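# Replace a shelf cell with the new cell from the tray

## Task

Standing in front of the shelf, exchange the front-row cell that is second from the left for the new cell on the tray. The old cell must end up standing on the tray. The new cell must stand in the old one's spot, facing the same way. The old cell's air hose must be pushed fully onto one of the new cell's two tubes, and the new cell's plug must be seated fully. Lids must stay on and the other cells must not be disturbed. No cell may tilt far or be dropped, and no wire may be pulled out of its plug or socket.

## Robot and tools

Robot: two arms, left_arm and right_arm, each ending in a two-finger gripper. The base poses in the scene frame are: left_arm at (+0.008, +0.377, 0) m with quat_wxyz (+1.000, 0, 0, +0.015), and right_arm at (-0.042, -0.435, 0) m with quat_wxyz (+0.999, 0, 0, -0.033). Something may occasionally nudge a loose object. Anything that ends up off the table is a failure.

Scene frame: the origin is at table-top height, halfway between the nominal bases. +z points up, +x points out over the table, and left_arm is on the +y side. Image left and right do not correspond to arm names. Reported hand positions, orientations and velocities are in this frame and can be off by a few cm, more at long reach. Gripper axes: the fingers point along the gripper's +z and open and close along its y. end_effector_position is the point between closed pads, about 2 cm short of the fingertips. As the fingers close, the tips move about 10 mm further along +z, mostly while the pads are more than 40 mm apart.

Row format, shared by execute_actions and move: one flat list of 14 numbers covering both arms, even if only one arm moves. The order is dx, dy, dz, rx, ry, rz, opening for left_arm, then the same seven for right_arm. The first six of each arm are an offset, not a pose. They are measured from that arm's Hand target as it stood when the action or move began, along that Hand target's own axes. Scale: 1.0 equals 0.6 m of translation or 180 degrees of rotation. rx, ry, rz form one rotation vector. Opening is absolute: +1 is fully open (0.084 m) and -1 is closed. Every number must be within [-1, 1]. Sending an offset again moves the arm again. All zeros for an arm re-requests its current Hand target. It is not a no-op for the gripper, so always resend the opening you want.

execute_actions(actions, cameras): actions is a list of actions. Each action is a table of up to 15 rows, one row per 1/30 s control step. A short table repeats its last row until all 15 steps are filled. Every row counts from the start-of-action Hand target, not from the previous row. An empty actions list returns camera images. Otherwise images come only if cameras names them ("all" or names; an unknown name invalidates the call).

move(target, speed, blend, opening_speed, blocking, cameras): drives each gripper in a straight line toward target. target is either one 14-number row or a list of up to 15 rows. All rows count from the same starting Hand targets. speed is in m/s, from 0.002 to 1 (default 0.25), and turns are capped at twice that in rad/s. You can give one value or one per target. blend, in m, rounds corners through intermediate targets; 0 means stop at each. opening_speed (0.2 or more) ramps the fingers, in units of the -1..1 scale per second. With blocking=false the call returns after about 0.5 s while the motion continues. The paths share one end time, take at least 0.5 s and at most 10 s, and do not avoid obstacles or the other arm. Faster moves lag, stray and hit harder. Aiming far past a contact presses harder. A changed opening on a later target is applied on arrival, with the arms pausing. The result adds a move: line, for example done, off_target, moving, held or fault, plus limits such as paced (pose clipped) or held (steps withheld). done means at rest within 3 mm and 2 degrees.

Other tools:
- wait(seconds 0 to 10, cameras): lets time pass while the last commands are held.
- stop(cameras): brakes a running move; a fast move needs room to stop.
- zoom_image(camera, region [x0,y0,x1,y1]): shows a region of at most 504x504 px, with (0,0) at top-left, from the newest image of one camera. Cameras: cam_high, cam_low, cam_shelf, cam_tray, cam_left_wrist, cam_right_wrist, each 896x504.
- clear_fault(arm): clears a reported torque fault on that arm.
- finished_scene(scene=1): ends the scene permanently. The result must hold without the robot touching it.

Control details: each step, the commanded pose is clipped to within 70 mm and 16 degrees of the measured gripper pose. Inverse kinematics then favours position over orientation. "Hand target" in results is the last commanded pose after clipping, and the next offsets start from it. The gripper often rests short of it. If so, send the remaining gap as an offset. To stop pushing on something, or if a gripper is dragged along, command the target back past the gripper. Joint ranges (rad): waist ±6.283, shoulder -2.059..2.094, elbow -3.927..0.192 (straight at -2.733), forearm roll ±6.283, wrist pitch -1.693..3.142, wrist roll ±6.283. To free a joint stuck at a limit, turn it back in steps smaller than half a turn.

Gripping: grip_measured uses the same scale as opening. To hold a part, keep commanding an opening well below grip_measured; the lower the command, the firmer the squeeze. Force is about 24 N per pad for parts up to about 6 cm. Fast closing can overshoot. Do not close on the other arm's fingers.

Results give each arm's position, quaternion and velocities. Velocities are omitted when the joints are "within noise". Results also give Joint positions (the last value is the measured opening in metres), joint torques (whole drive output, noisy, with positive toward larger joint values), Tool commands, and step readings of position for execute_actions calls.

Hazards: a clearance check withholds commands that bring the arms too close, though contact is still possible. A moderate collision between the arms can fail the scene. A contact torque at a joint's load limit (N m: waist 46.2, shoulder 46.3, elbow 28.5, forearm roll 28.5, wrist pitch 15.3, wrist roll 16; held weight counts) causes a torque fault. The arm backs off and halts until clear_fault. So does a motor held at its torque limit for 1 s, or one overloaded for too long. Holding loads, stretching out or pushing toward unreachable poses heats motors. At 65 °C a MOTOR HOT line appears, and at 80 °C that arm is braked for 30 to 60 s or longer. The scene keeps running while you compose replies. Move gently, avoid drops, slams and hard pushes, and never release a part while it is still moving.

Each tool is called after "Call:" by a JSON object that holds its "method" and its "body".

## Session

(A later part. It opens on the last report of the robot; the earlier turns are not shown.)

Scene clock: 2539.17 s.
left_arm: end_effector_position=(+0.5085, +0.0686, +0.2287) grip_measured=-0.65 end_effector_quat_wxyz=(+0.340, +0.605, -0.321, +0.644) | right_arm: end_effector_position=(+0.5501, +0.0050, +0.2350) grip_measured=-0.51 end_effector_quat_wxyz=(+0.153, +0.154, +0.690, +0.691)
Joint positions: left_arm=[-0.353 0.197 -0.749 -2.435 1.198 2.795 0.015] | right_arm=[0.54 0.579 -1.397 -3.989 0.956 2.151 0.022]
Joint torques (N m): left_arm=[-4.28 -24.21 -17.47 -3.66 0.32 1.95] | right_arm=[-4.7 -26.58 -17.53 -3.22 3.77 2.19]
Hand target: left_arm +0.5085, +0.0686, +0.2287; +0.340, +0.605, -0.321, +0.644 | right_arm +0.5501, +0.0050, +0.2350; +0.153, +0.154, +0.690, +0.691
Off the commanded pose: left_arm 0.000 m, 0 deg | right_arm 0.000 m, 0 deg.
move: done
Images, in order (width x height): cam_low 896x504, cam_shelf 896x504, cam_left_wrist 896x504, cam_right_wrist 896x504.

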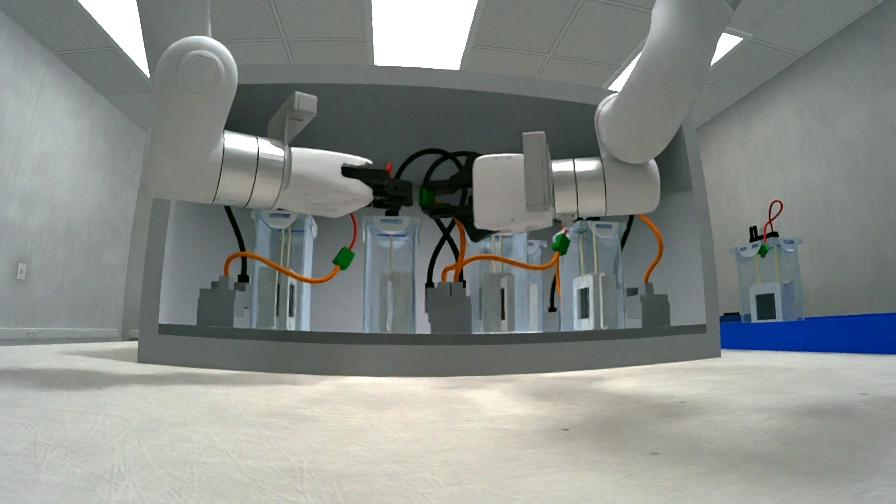

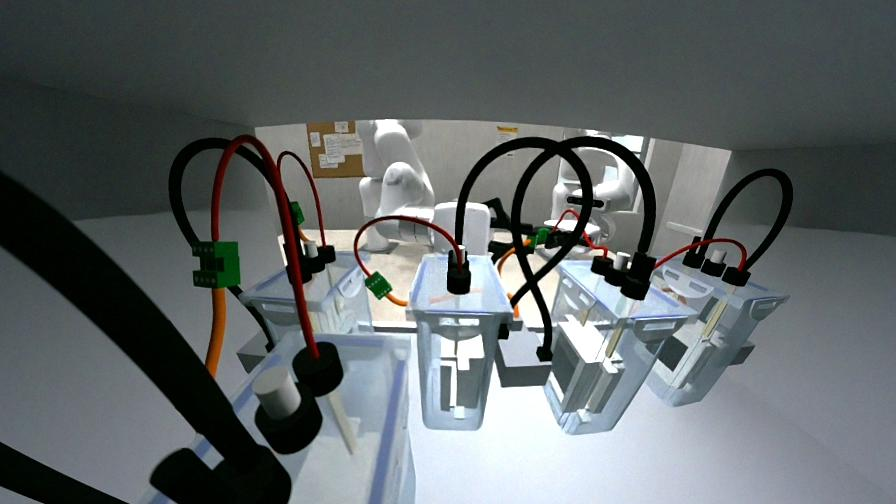

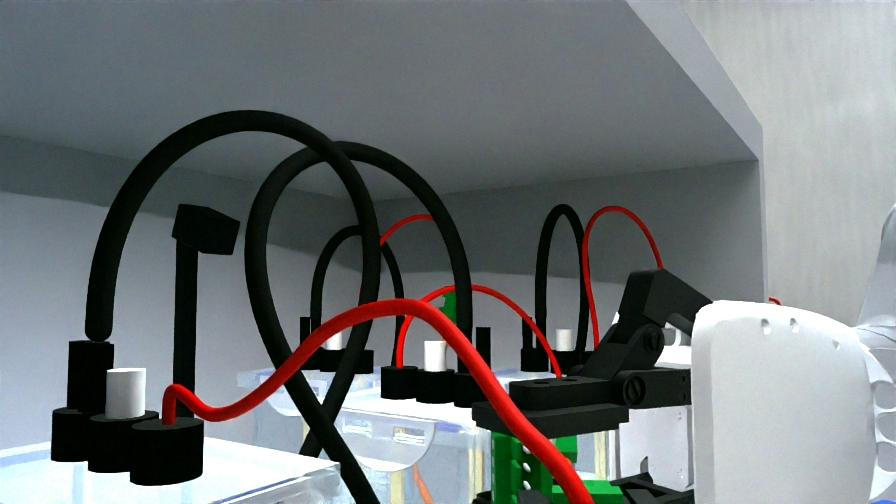

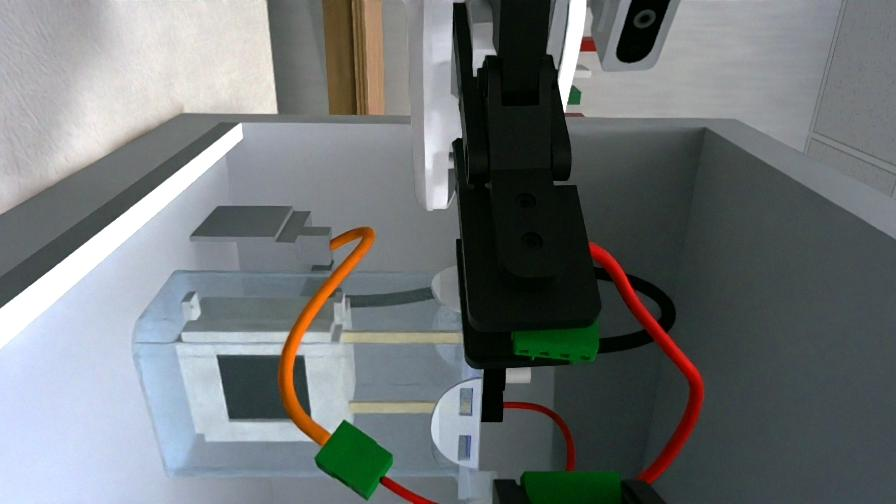

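Call:
{"method": "move", "body": {"target": [-0.0055, 0.0008, 0.0298, 0, 0.0417, 0, -1, 0, 0, 0, 0, 0, 0, -1], "speed": 0.06, "cameras": ["cam_left_wrist", "cam_right_wrist", "cam_shelf", "cam_low"]}}

Call:
{"method": "zoom_image", "body": {"camera": "cam_right_wrist", "region": [480, 380, 680, 504]}}

Call:
{"method": "zoom_image", "body": {"camera": "cam_shelf", "region": [510, 215, 570, 265]}}

Call:
{"method": "zoom_image", "body": {"camera": "cam_left_wrist", "region": [440, 400, 640, 504]}}

Call:
{"method": "zoom_image", "body": {"camera": "cam_high", "region": [410, 210, 490, 290]}}

Scene clock: 2549.53 s.
left_arm: end_effector_position=(+0.5183, +0.0534, +0.2265) grip_measured=-0.65 end_effector_quat_wxyz=(+0.360, +0.562, -0.298, +0.682) | right_arm: end_effector_position=(+0.5501, +0.0050, +0.2350) grip_measured=-0.51 end_effector_quat_wxyz=(+0.153, +0.154, +0.690, +0.691)
Joint positions: left_arm=[-0.364 0.324 -0.798 -2.502 1.38 2.863 0.015] | right_arm=[0.54 0.579 -1.397 -3.989 0.956 2.151 0.022]
Joint torques (N m): left_arm=[-4.51 -26.68 -16.82 -3.74 5.51 1.93] | right_arm=[-4.5 -26.36 -17.54 -3.17 3.78 2.3]
Hand target: left_arm +0.5183, +0.0534, +0.2265; +0.360, +0.562, -0.298, +0.682 | right_arm +0.5501, +0.0050, +0.2350; +0.153, +0.154, +0.690, +0.691
Off the commanded pose: left_arm 0.000 m, 0 deg | right_arm 0.000 m, 0 deg.
move: done
Images, in order (width x height): cam_low 896x504, cam_shelf 896x504, cam_left_wrist 896x504, cam_right_wrist 896x504.

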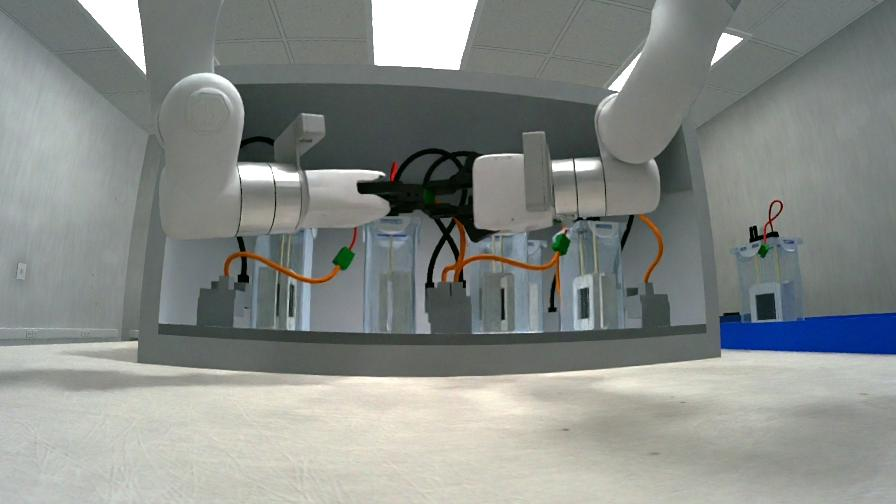

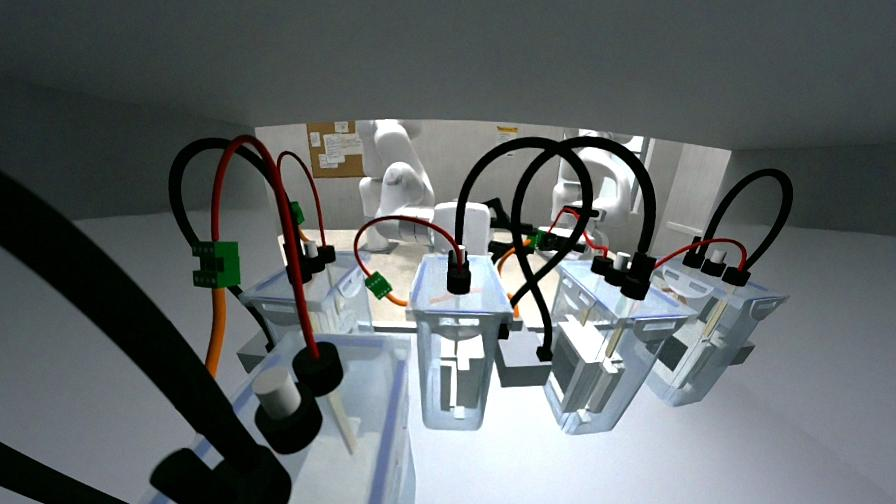

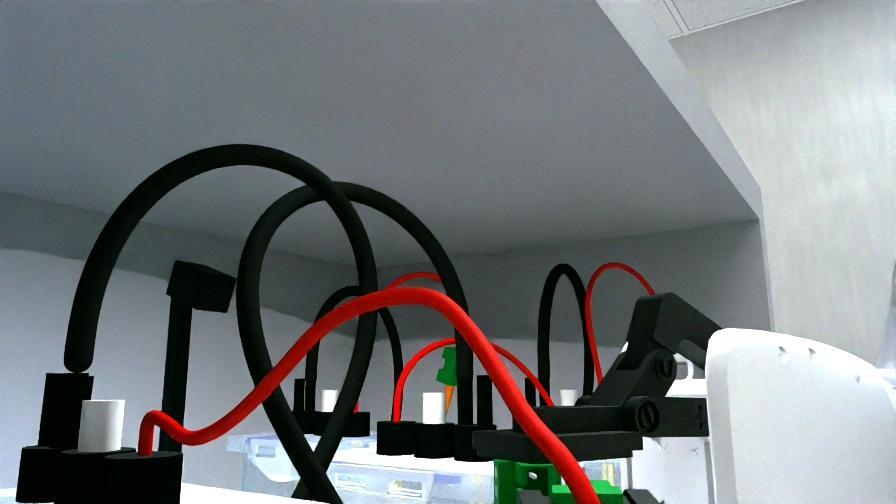

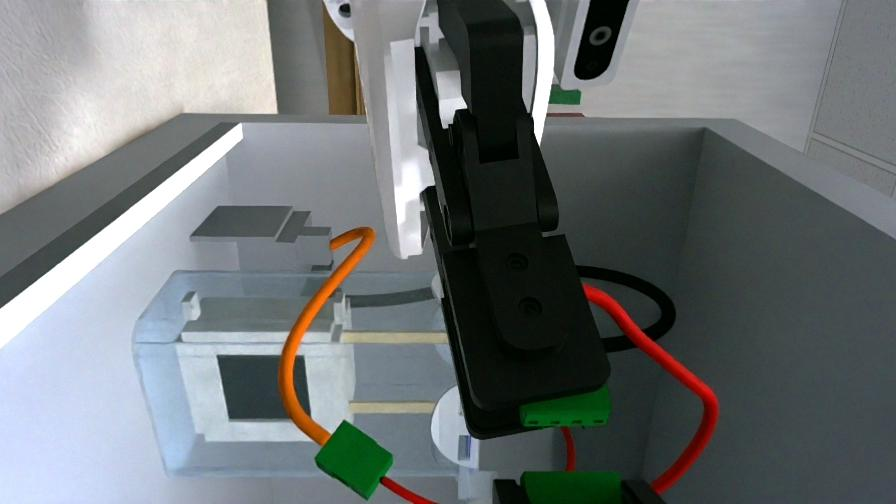

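Scaled by 2.520 from the camera's 896x504 image, which has a finer 1280x720 frame.

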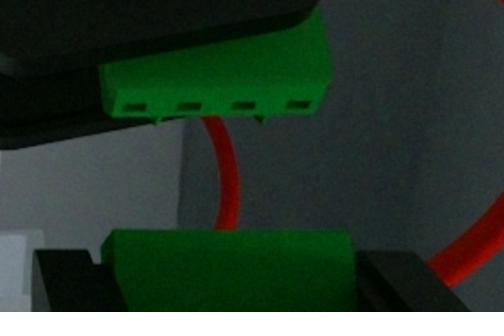

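Scaled by 8.400 from the camera's 896x504 image, which has a finer 1280x720 frame.

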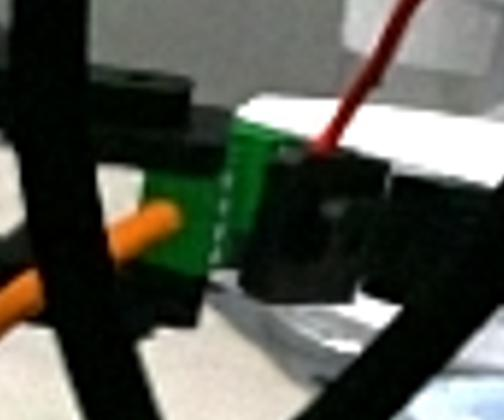

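Scaled by 2.520 from the camera's 896x504 image, which has a finer 1280x720 frame.

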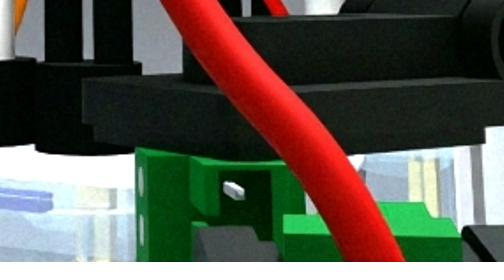

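This scene's latest camera images include none from cam_high. They are from: cam_low, cam_shelf, cam_left_wrist, cam_right_wrist. cam_high's image comes with the result of a call that names it in "cameras".

Call:
{"method": "move", "body": {"target": [0, 0, 0, 0, 0, 0, -1, 0, 0, 0, 0, -0.0389, 0, -1], "speed": 0.06, "cameras": ["cam_left_wrist", "cam_right_wrist", "cam_shelf", "cam_high"]}}

Call:
{"method": "zoom_image", "body": {"camera": "cam_right_wrist", "region": [480, 380, 680, 504]}}

Call:
{"method": "zoom_image", "body": {"camera": "cam_shelf", "region": [510, 215, 570, 265]}}

Call:
{"method": "zoom_image", "body": {"camera": "cam_left_wrist", "region": [440, 400, 640, 504]}}

Call:
{"method": "zoom_image", "body": {"camera": "cam_high", "region": [410, 210, 490, 290]}}

Scene clock: 2562.33 s.
left_arm: end_effector_position=(+0.5183, +0.0534, +0.2265) grip_measured=-0.65 end_effector_quat_wxyz=(+0.360, +0.562, -0.298, +0.682) | right_arm: end_effector_position=(+0.5501, +0.0050, +0.2350) grip_measured=-0.51 end_effector_quat_wxyz=(+0.195, +0.195, +0.679, +0.680)
Joint positions: left_arm=[-0.364 0.324 -0.798 -2.502 1.38 2.863 0.015] | right_arm=[0.583 0.544 -1.355 -3.804 0.879 2.034 0.022]
Joint torques (N m): left_arm=[-4.24 -26.54 -16.88 -3.75 5.31 1.85] | right_arm=[3.99 -35.25 -12.35 4.43 1.03 -2.23]
Hand target: left_arm +0.5183, +0.0534, +0.2265; +0.360, +0.562, -0.298, +0.682 | right_arm +0.5501, +0.0050, +0.2350; +0.195, +0.195, +0.679, +0.680
Off the commanded pose: left_arm 0.000 m, 0 deg | right_arm 0.000 m, 0 deg.
move: done
Images, in order (width x height): cam_high 896x504, cam_shelf 896x504, cam_left_wrist 896x504, cam_right_wrist 896x504.

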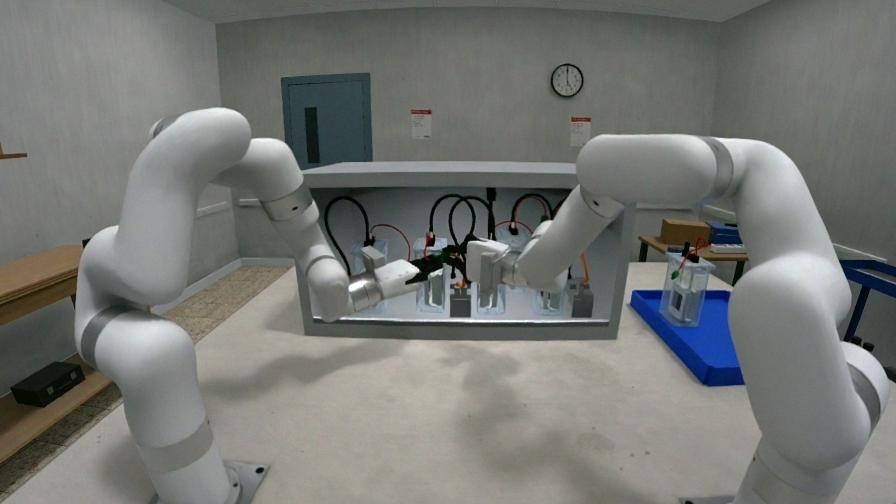

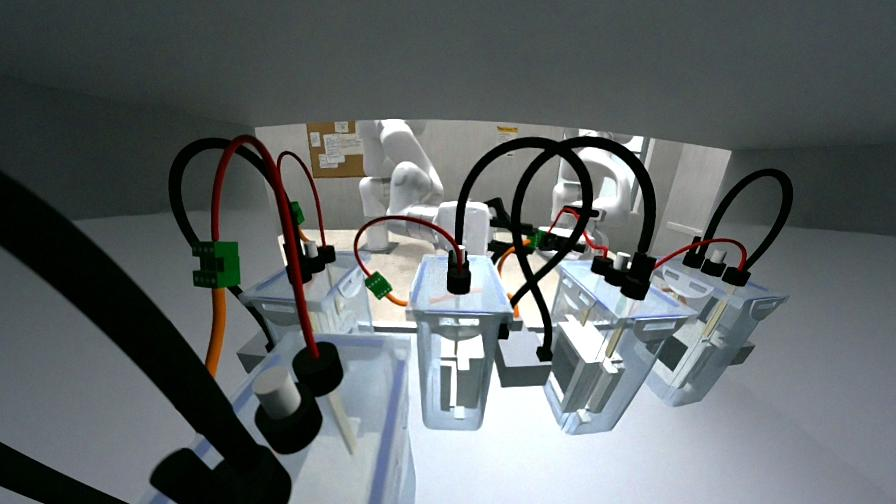

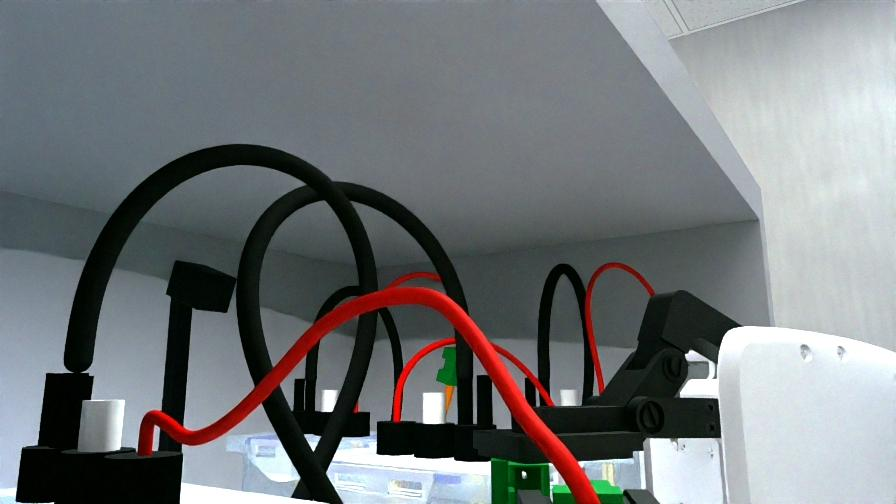

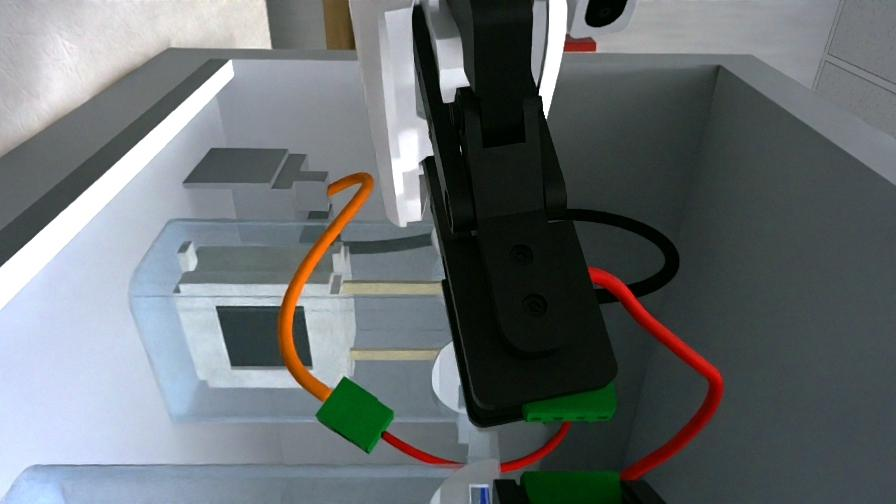

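Scaled by 2.520 from the camera's 896x504 image, which has a finer 1280x720 frame.

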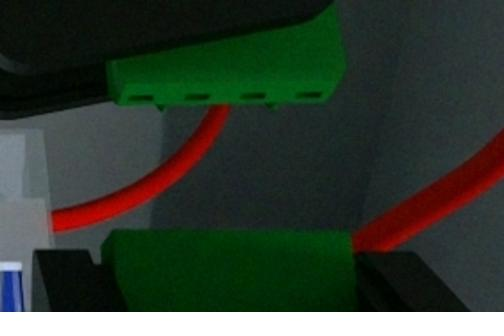

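Scaled by 8.400 from the camera's 896x504 image, which has a finer 1280x720 frame.

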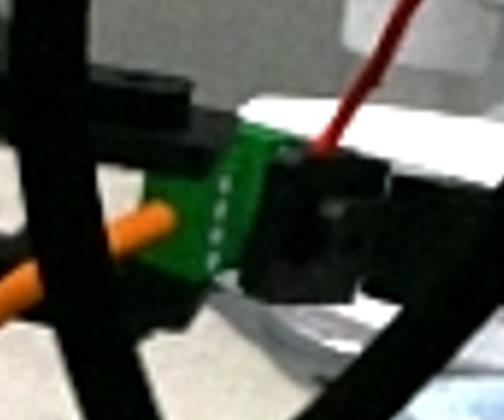

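Scaled by 2.520 from the camera's 896x504 image, which has a finer 1280x720 frame.

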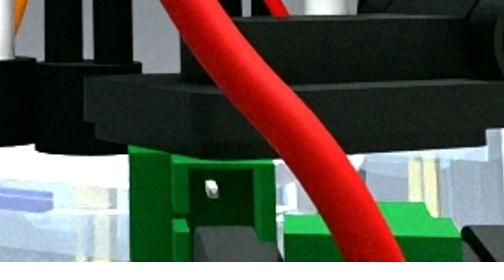

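Scaled by 6.300 from the camera's 896x504 image, which has a finer 1280x720 frame.

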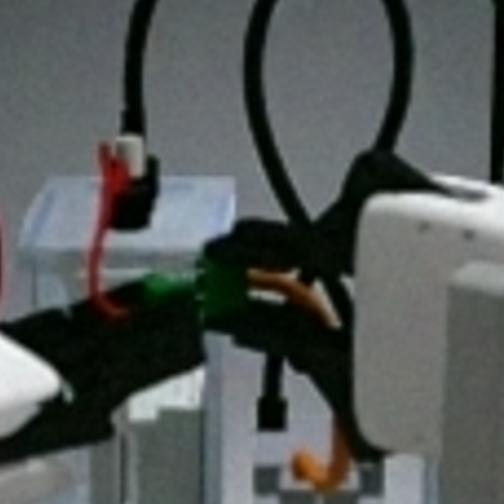

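Call:
{"method": "move", "body": {"target": [0.0008, -0.015, 0, 0, 0, 0, -1, 0, 0, 0, 0, 0, 0, -1], "speed": 0.04, "cameras": ["cam_left_wrist", "cam_right_wrist", "cam_shelf", "cam_high"]}}

Call:
{"method": "zoom_image", "body": {"camera": "cam_right_wrist", "region": [480, 380, 680, 504]}}

Call:
{"method": "zoom_image", "body": {"camera": "cam_shelf", "region": [510, 215, 570, 265]}}

Call:
{"method": "zoom_image", "body": {"camera": "cam_left_wrist", "region": [440, 400, 640, 504]}}

Call:
{"method": "zoom_image", "body": {"camera": "cam_high", "region": [410, 220, 470, 280]}}

Scene clock: 2579.40 s.
left_arm: end_effector_position=(+0.5257, +0.0585, +0.2270) grip_measured=-0.65 end_effector_quat_wxyz=(+0.360, +0.562, -0.298, +0.682) | right_arm: end_effector_position=(+0.5501, +0.0050, +0.2350) grip_measured=-0.51 end_effector_quat_wxyz=(+0.195, +0.195, +0.679, +0.680)
Joint positions: left_arm=[-0.346 0.335 -0.817 -2.484 1.379 2.851 0.015] | right_arm=[0.583 0.544 -1.355 -3.804 0.879 2.034 0.022]
Joint torques (N m): left_arm=[5.05 -27.18 -16.88 1.88 0.63 -1.94] | right_arm=[3.81 -35.13 -12.34 4.48 1.07 -2.24]
Hand target: left_arm +0.5257, +0.0586, +0.2270; +0.360, +0.562, -0.298, +0.682 | right_arm +0.5501, +0.0050, +0.2350; +0.195, +0.195, +0.679, +0.680
Off the commanded pose: left_arm 0.000 m, 0 deg | right_arm 0.000 m, 0 deg.
move: done
Images, in order (width x height): cam_high 896x504, cam_shelf 896x504, cam_left_wrist 896x504, cam_right_wrist 896x504.

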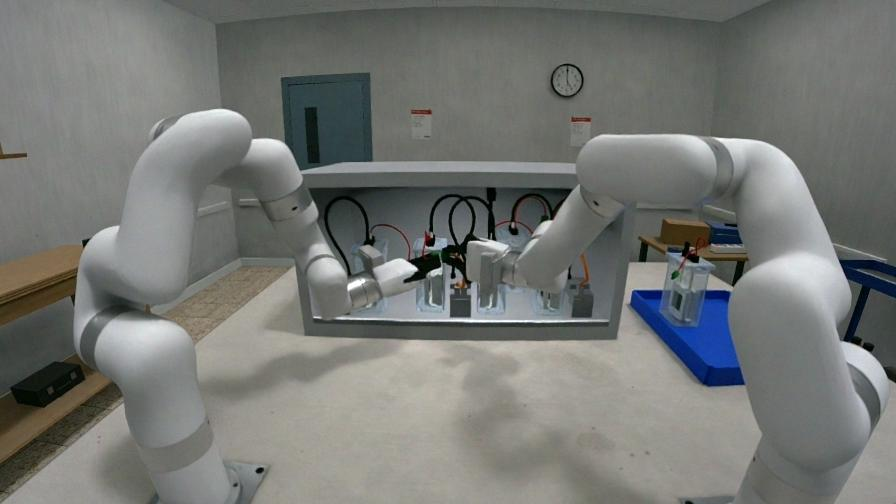

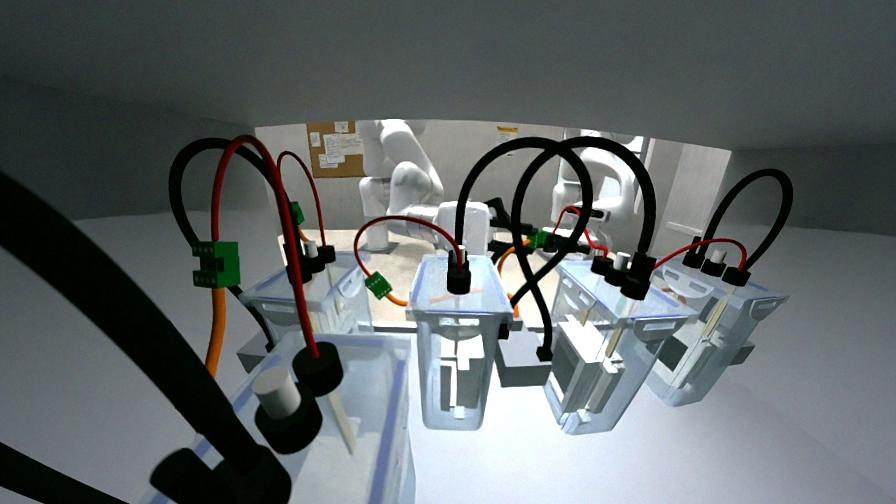

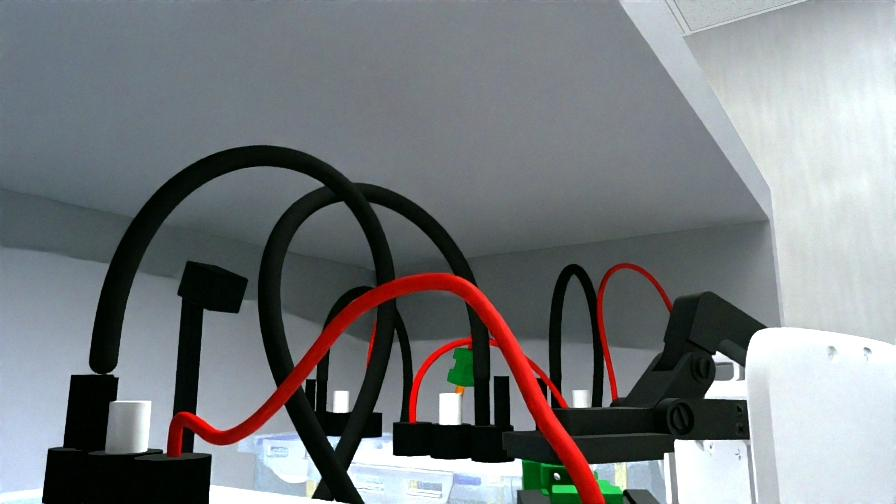

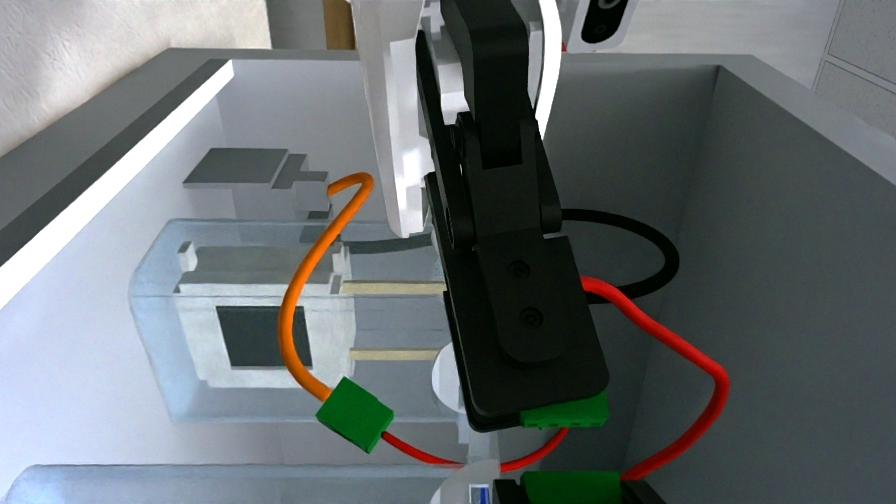

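Scaled by 2.520 from the camera's 896x504 image, which has a finer 1280x720 frame.

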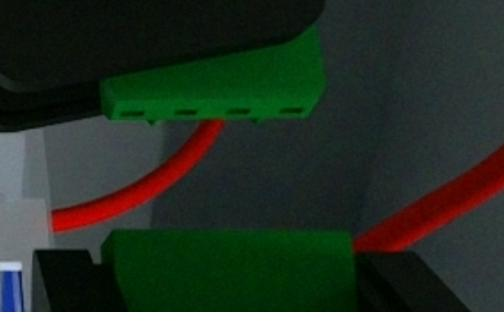

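Scaled by 8.400 from the camera's 896x504 image, which has a finer 1280x720 frame.

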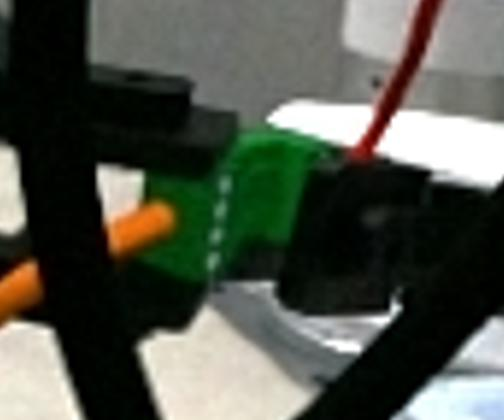

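Scaled by 2.520 from the camera's 896x504 image, which has a finer 1280x720 frame.

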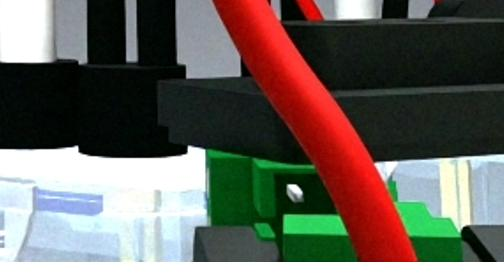

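Scaled by 8.400 from the camera's 896x504 image, which has a finer 1280x720 frame.

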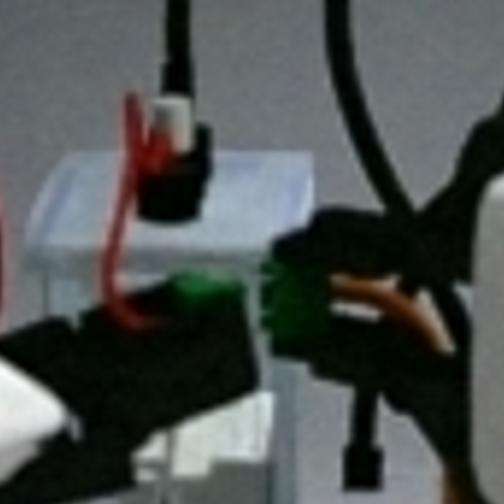

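Call:
{"method": "move", "body": {"target": [-0.001, -0.0017, 0.0131, 0, 0, 0, -1, 0, 0, 0, 0, 0, 0, -1], "speed": 0.03, "cameras": ["cam_left_wrist", "cam_right_wrist", "cam_shelf", "cam_high"]}}

Call:
{"method": "zoom_image", "body": {"camera": "cam_right_wrist", "region": [480, 400, 680, 504]}}

Call:
{"method": "zoom_image", "body": {"camera": "cam_shelf", "region": [520, 220, 560, 260]}}

Call:
{"method": "zoom_image", "body": {"camera": "cam_left_wrist", "region": [480, 420, 640, 504]}}

Call:
{"method": "zoom_image", "body": {"camera": "cam_high", "region": [420, 235, 460, 275]}}

Scene clock: 2597.20 s.
left_arm: end_effector_position=(+0.5309, +0.0527, +0.2279) grip_measured=-0.65 end_effector_quat_wxyz=(+0.360, +0.562, -0.298, +0.682) | right_arm: end_effector_position=(+0.5501, +0.0050, +0.2350) grip_measured=-0.51 end_effector_quat_wxyz=(+0.195, +0.195, +0.679, +0.680)
Joint positions: left_arm=[-0.357 0.349 -0.843 -2.493 1.366 2.848 0.015] | right_arm=[0.583 0.544 -1.355 -3.804 0.879 2.034 0.022]
Joint torques (N m): left_arm=[-4.56 -27.81 -17.23 -3.74 0.63 -1.99] | right_arm=[4.12 -34.99 -12.46 4.35 1.13 -2.12]
Hand target: left_arm +0.5309, +0.0527, +0.2279; +0.360, +0.562, -0.298, +0.682 | right_arm +0.5501, +0.0050, +0.2350; +0.195, +0.195, +0.679, +0.680
Off the commanded pose: left_arm 0.000 m, 0 deg | right_arm 0.000 m, 0 deg.
move: done
Images, in order (width x height): cam_high 896x504, cam_shelf 896x504, cam_left_wrist 896x504, cam_right_wrist 896x504.

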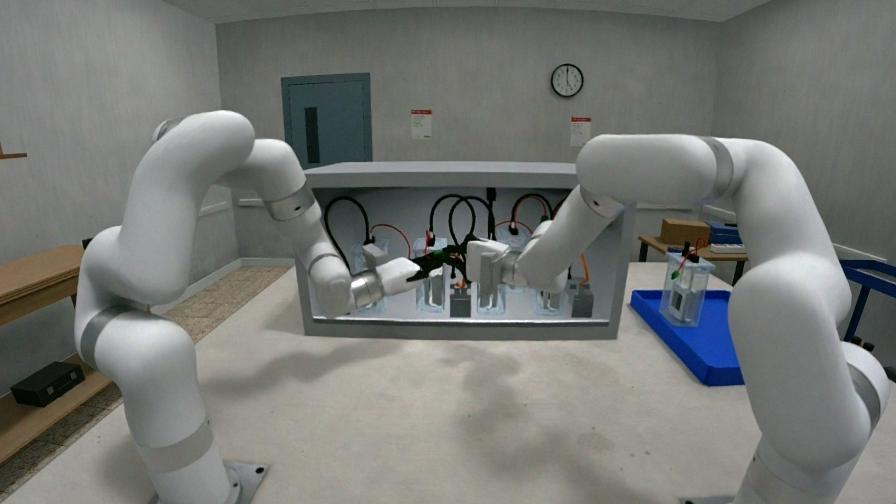

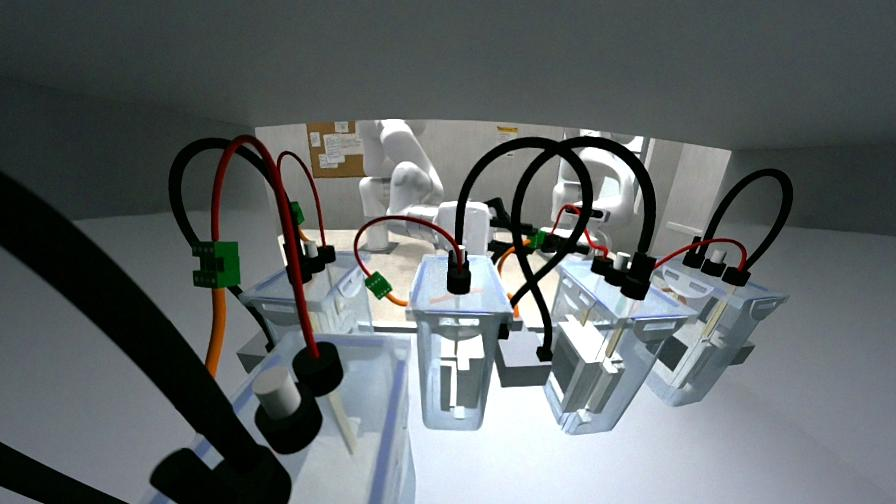

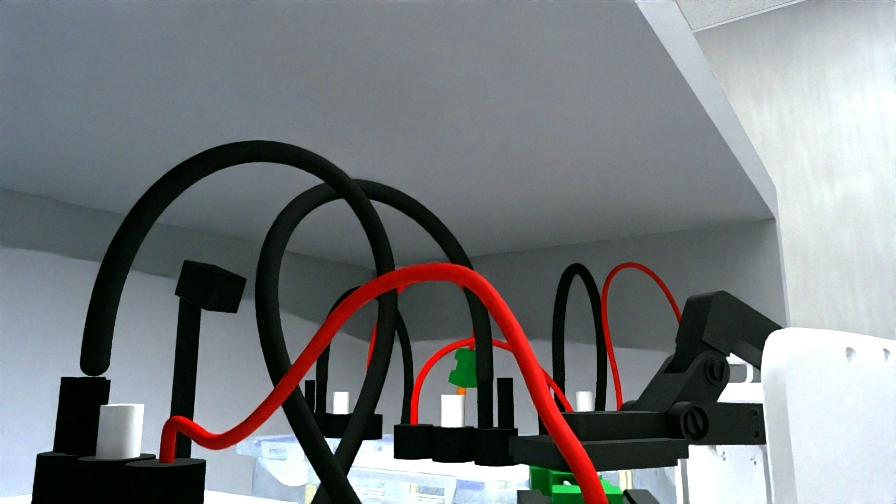

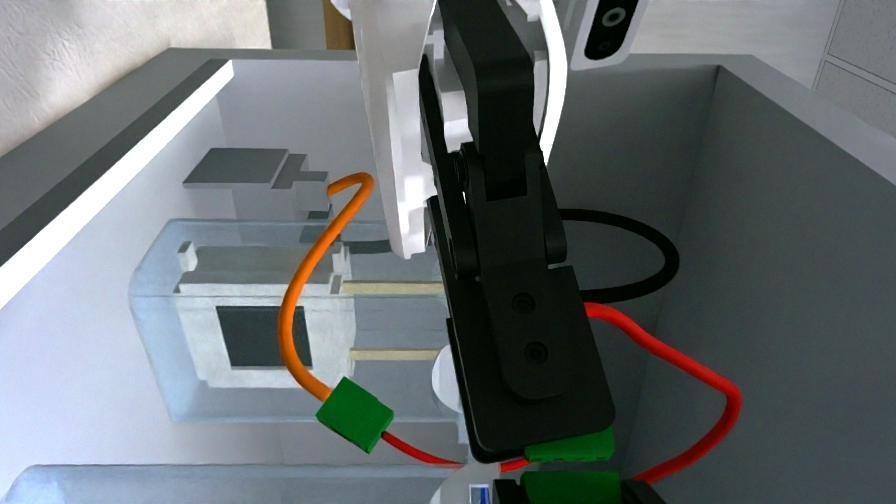

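Scaled by 2.520 from the camera's 896x504 image, which has a finer 1280x720 frame.

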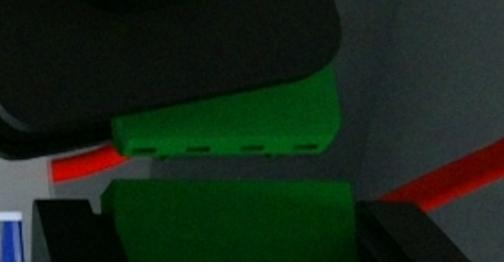

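Scaled by 12.600 from the camera's 896x504 image, which has a finer 1280x720 frame.

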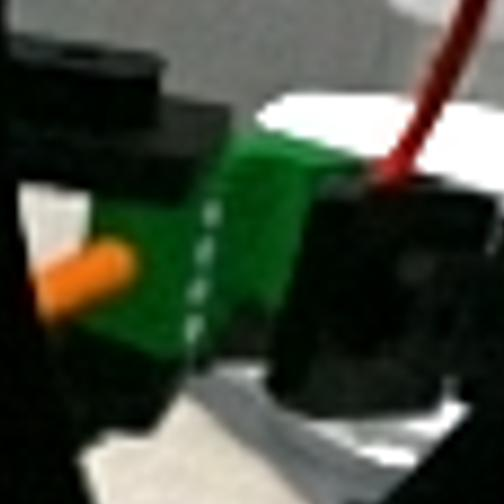

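Scaled by 3.150 from the camera's 896x504 image, which has a finer 1280x720 frame.

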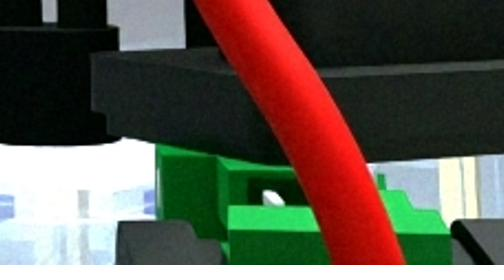

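Scaled by 12.600 from the camera's 896x504 image, which has a finer 1280x720 frame.

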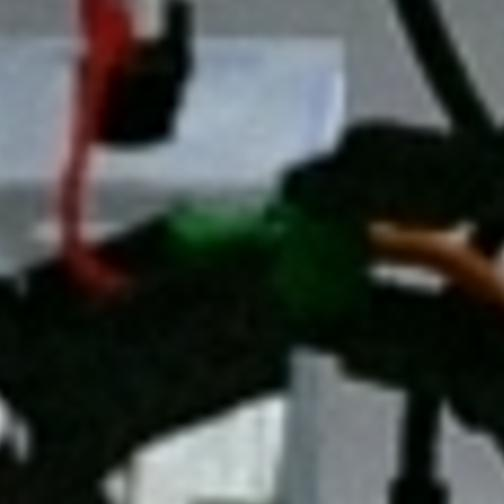

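Call:
{"method": "move", "body": {"target": [0.0005, -0.003, 0.0025, 0, -0.0083, 0, -1, 0, 0, 0, 0, 0, 0, -1], "speed": 0.02, "cameras": ["cam_left_wrist", "cam_right_wrist", "cam_shelf"]}}

Call:
{"method": "zoom_image", "body": {"camera": "cam_right_wrist", "region": [500, 424, 660, 504]}}

Call:
{"method": "zoom_image", "body": {"camera": "cam_shelf", "region": [520, 220, 560, 260]}}

Call:
{"method": "zoom_image", "body": {"camera": "cam_left_wrist", "region": [500, 440, 640, 504]}}

Scene clock: 2621.97 s.
left_arm: end_effector_position=(+0.5332, +0.0525, +0.2285) grip_measured=-0.65 end_effector_quat_wxyz=(+0.356, +0.571, -0.303, +0.675) | right_arm: end_effector_position=(+0.5501, +0.0050, +0.2350) grip_measured=-0.51 end_effector_quat_wxyz=(+0.195, +0.195, +0.679, +0.680)
Joint positions: left_arm=[-0.359 0.335 -0.851 -2.484 1.324 2.833 0.015] | right_arm=[0.583 0.544 -1.355 -3.804 0.879 2.034 0.022]
Joint torques (N m): left_arm=[-4.37 -45.18 -17.26 2.13 0.79 -1.92] | right_arm=[3.89 -35.08 -12.45 4.44 1.2 -2.2]
Hand target: left_arm +0.5332, +0.0525, +0.2285; +0.356, +0.571, -0.303, +0.675 | right_arm +0.5501, +0.0050, +0.2350; +0.195, +0.195, +0.679, +0.680
Off the commanded pose: left_arm 0.000 m, 0 deg | right_arm 0.000 m, 0 deg.
move: done
Images, in order (width x height): cam_shelf 896x504, cam_left_wrist 896x504, cam_right_wrist 896x504.

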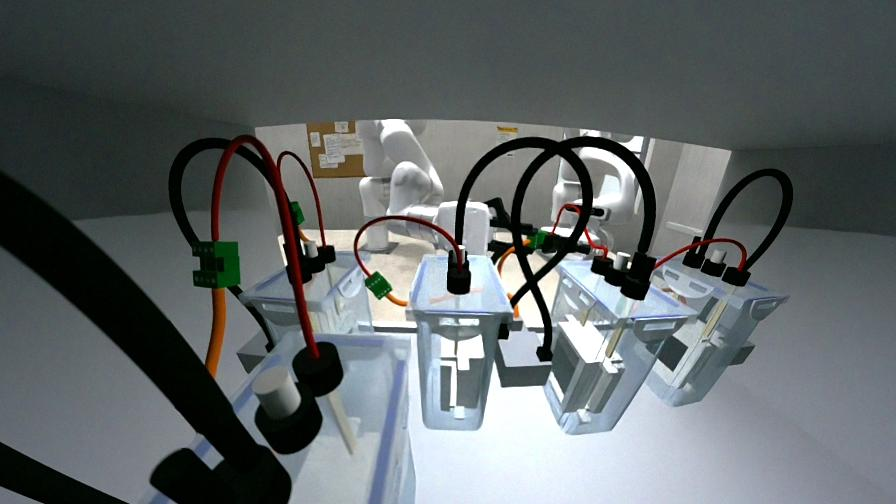

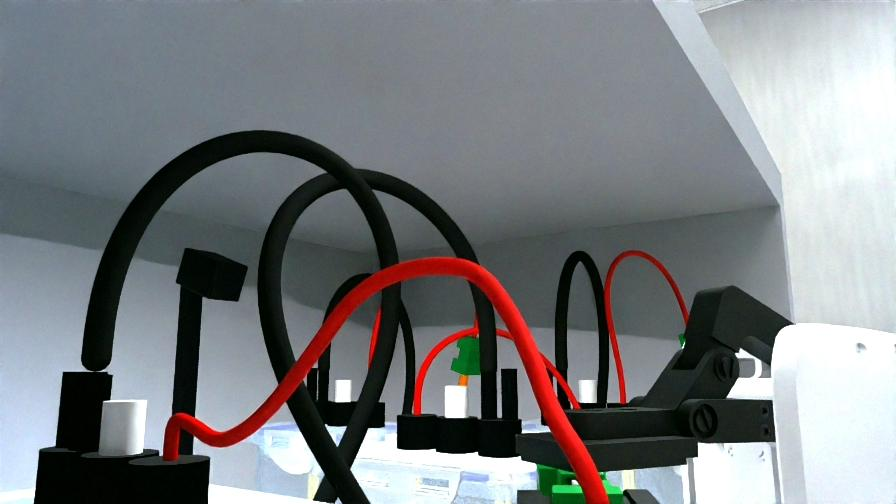

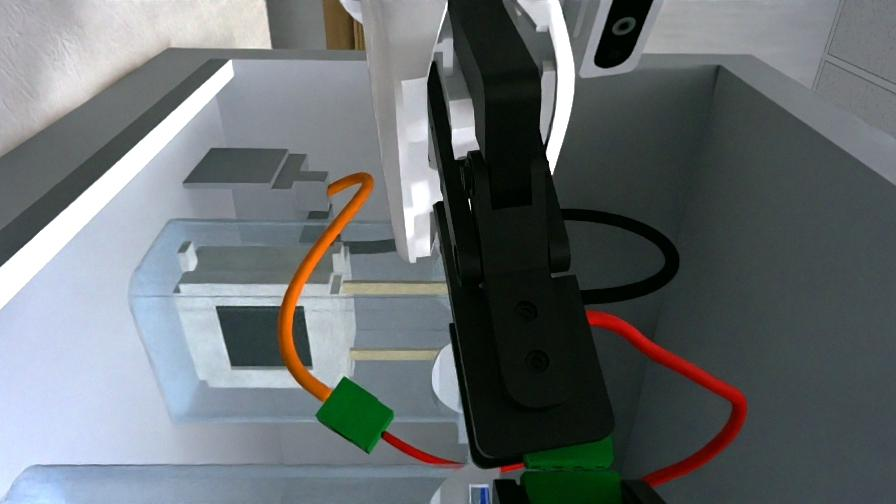

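Scaled by 3.150 from the camera's 896x504 image, which has a finer 1280x720 frame.

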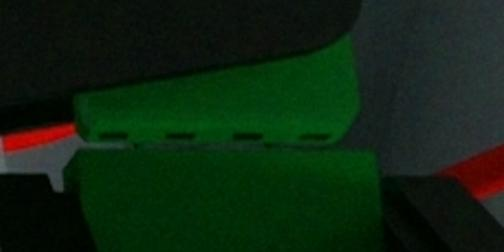

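Scaled by 12.600 from the camera's 896x504 image, which has a finer 1280x720 frame.

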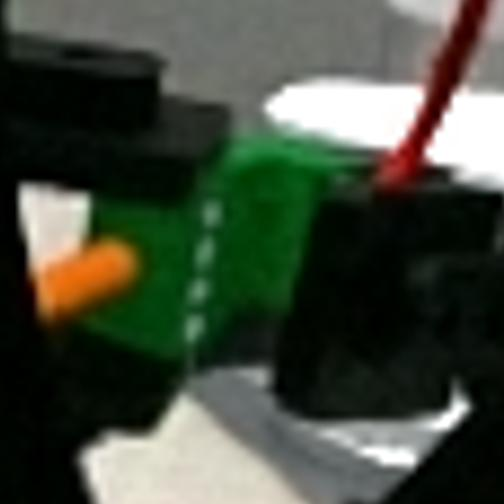

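Scaled by 3.600 from the camera's 896x504 image, which has a finer 1280x720 frame.

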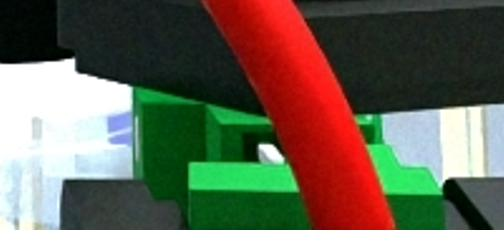

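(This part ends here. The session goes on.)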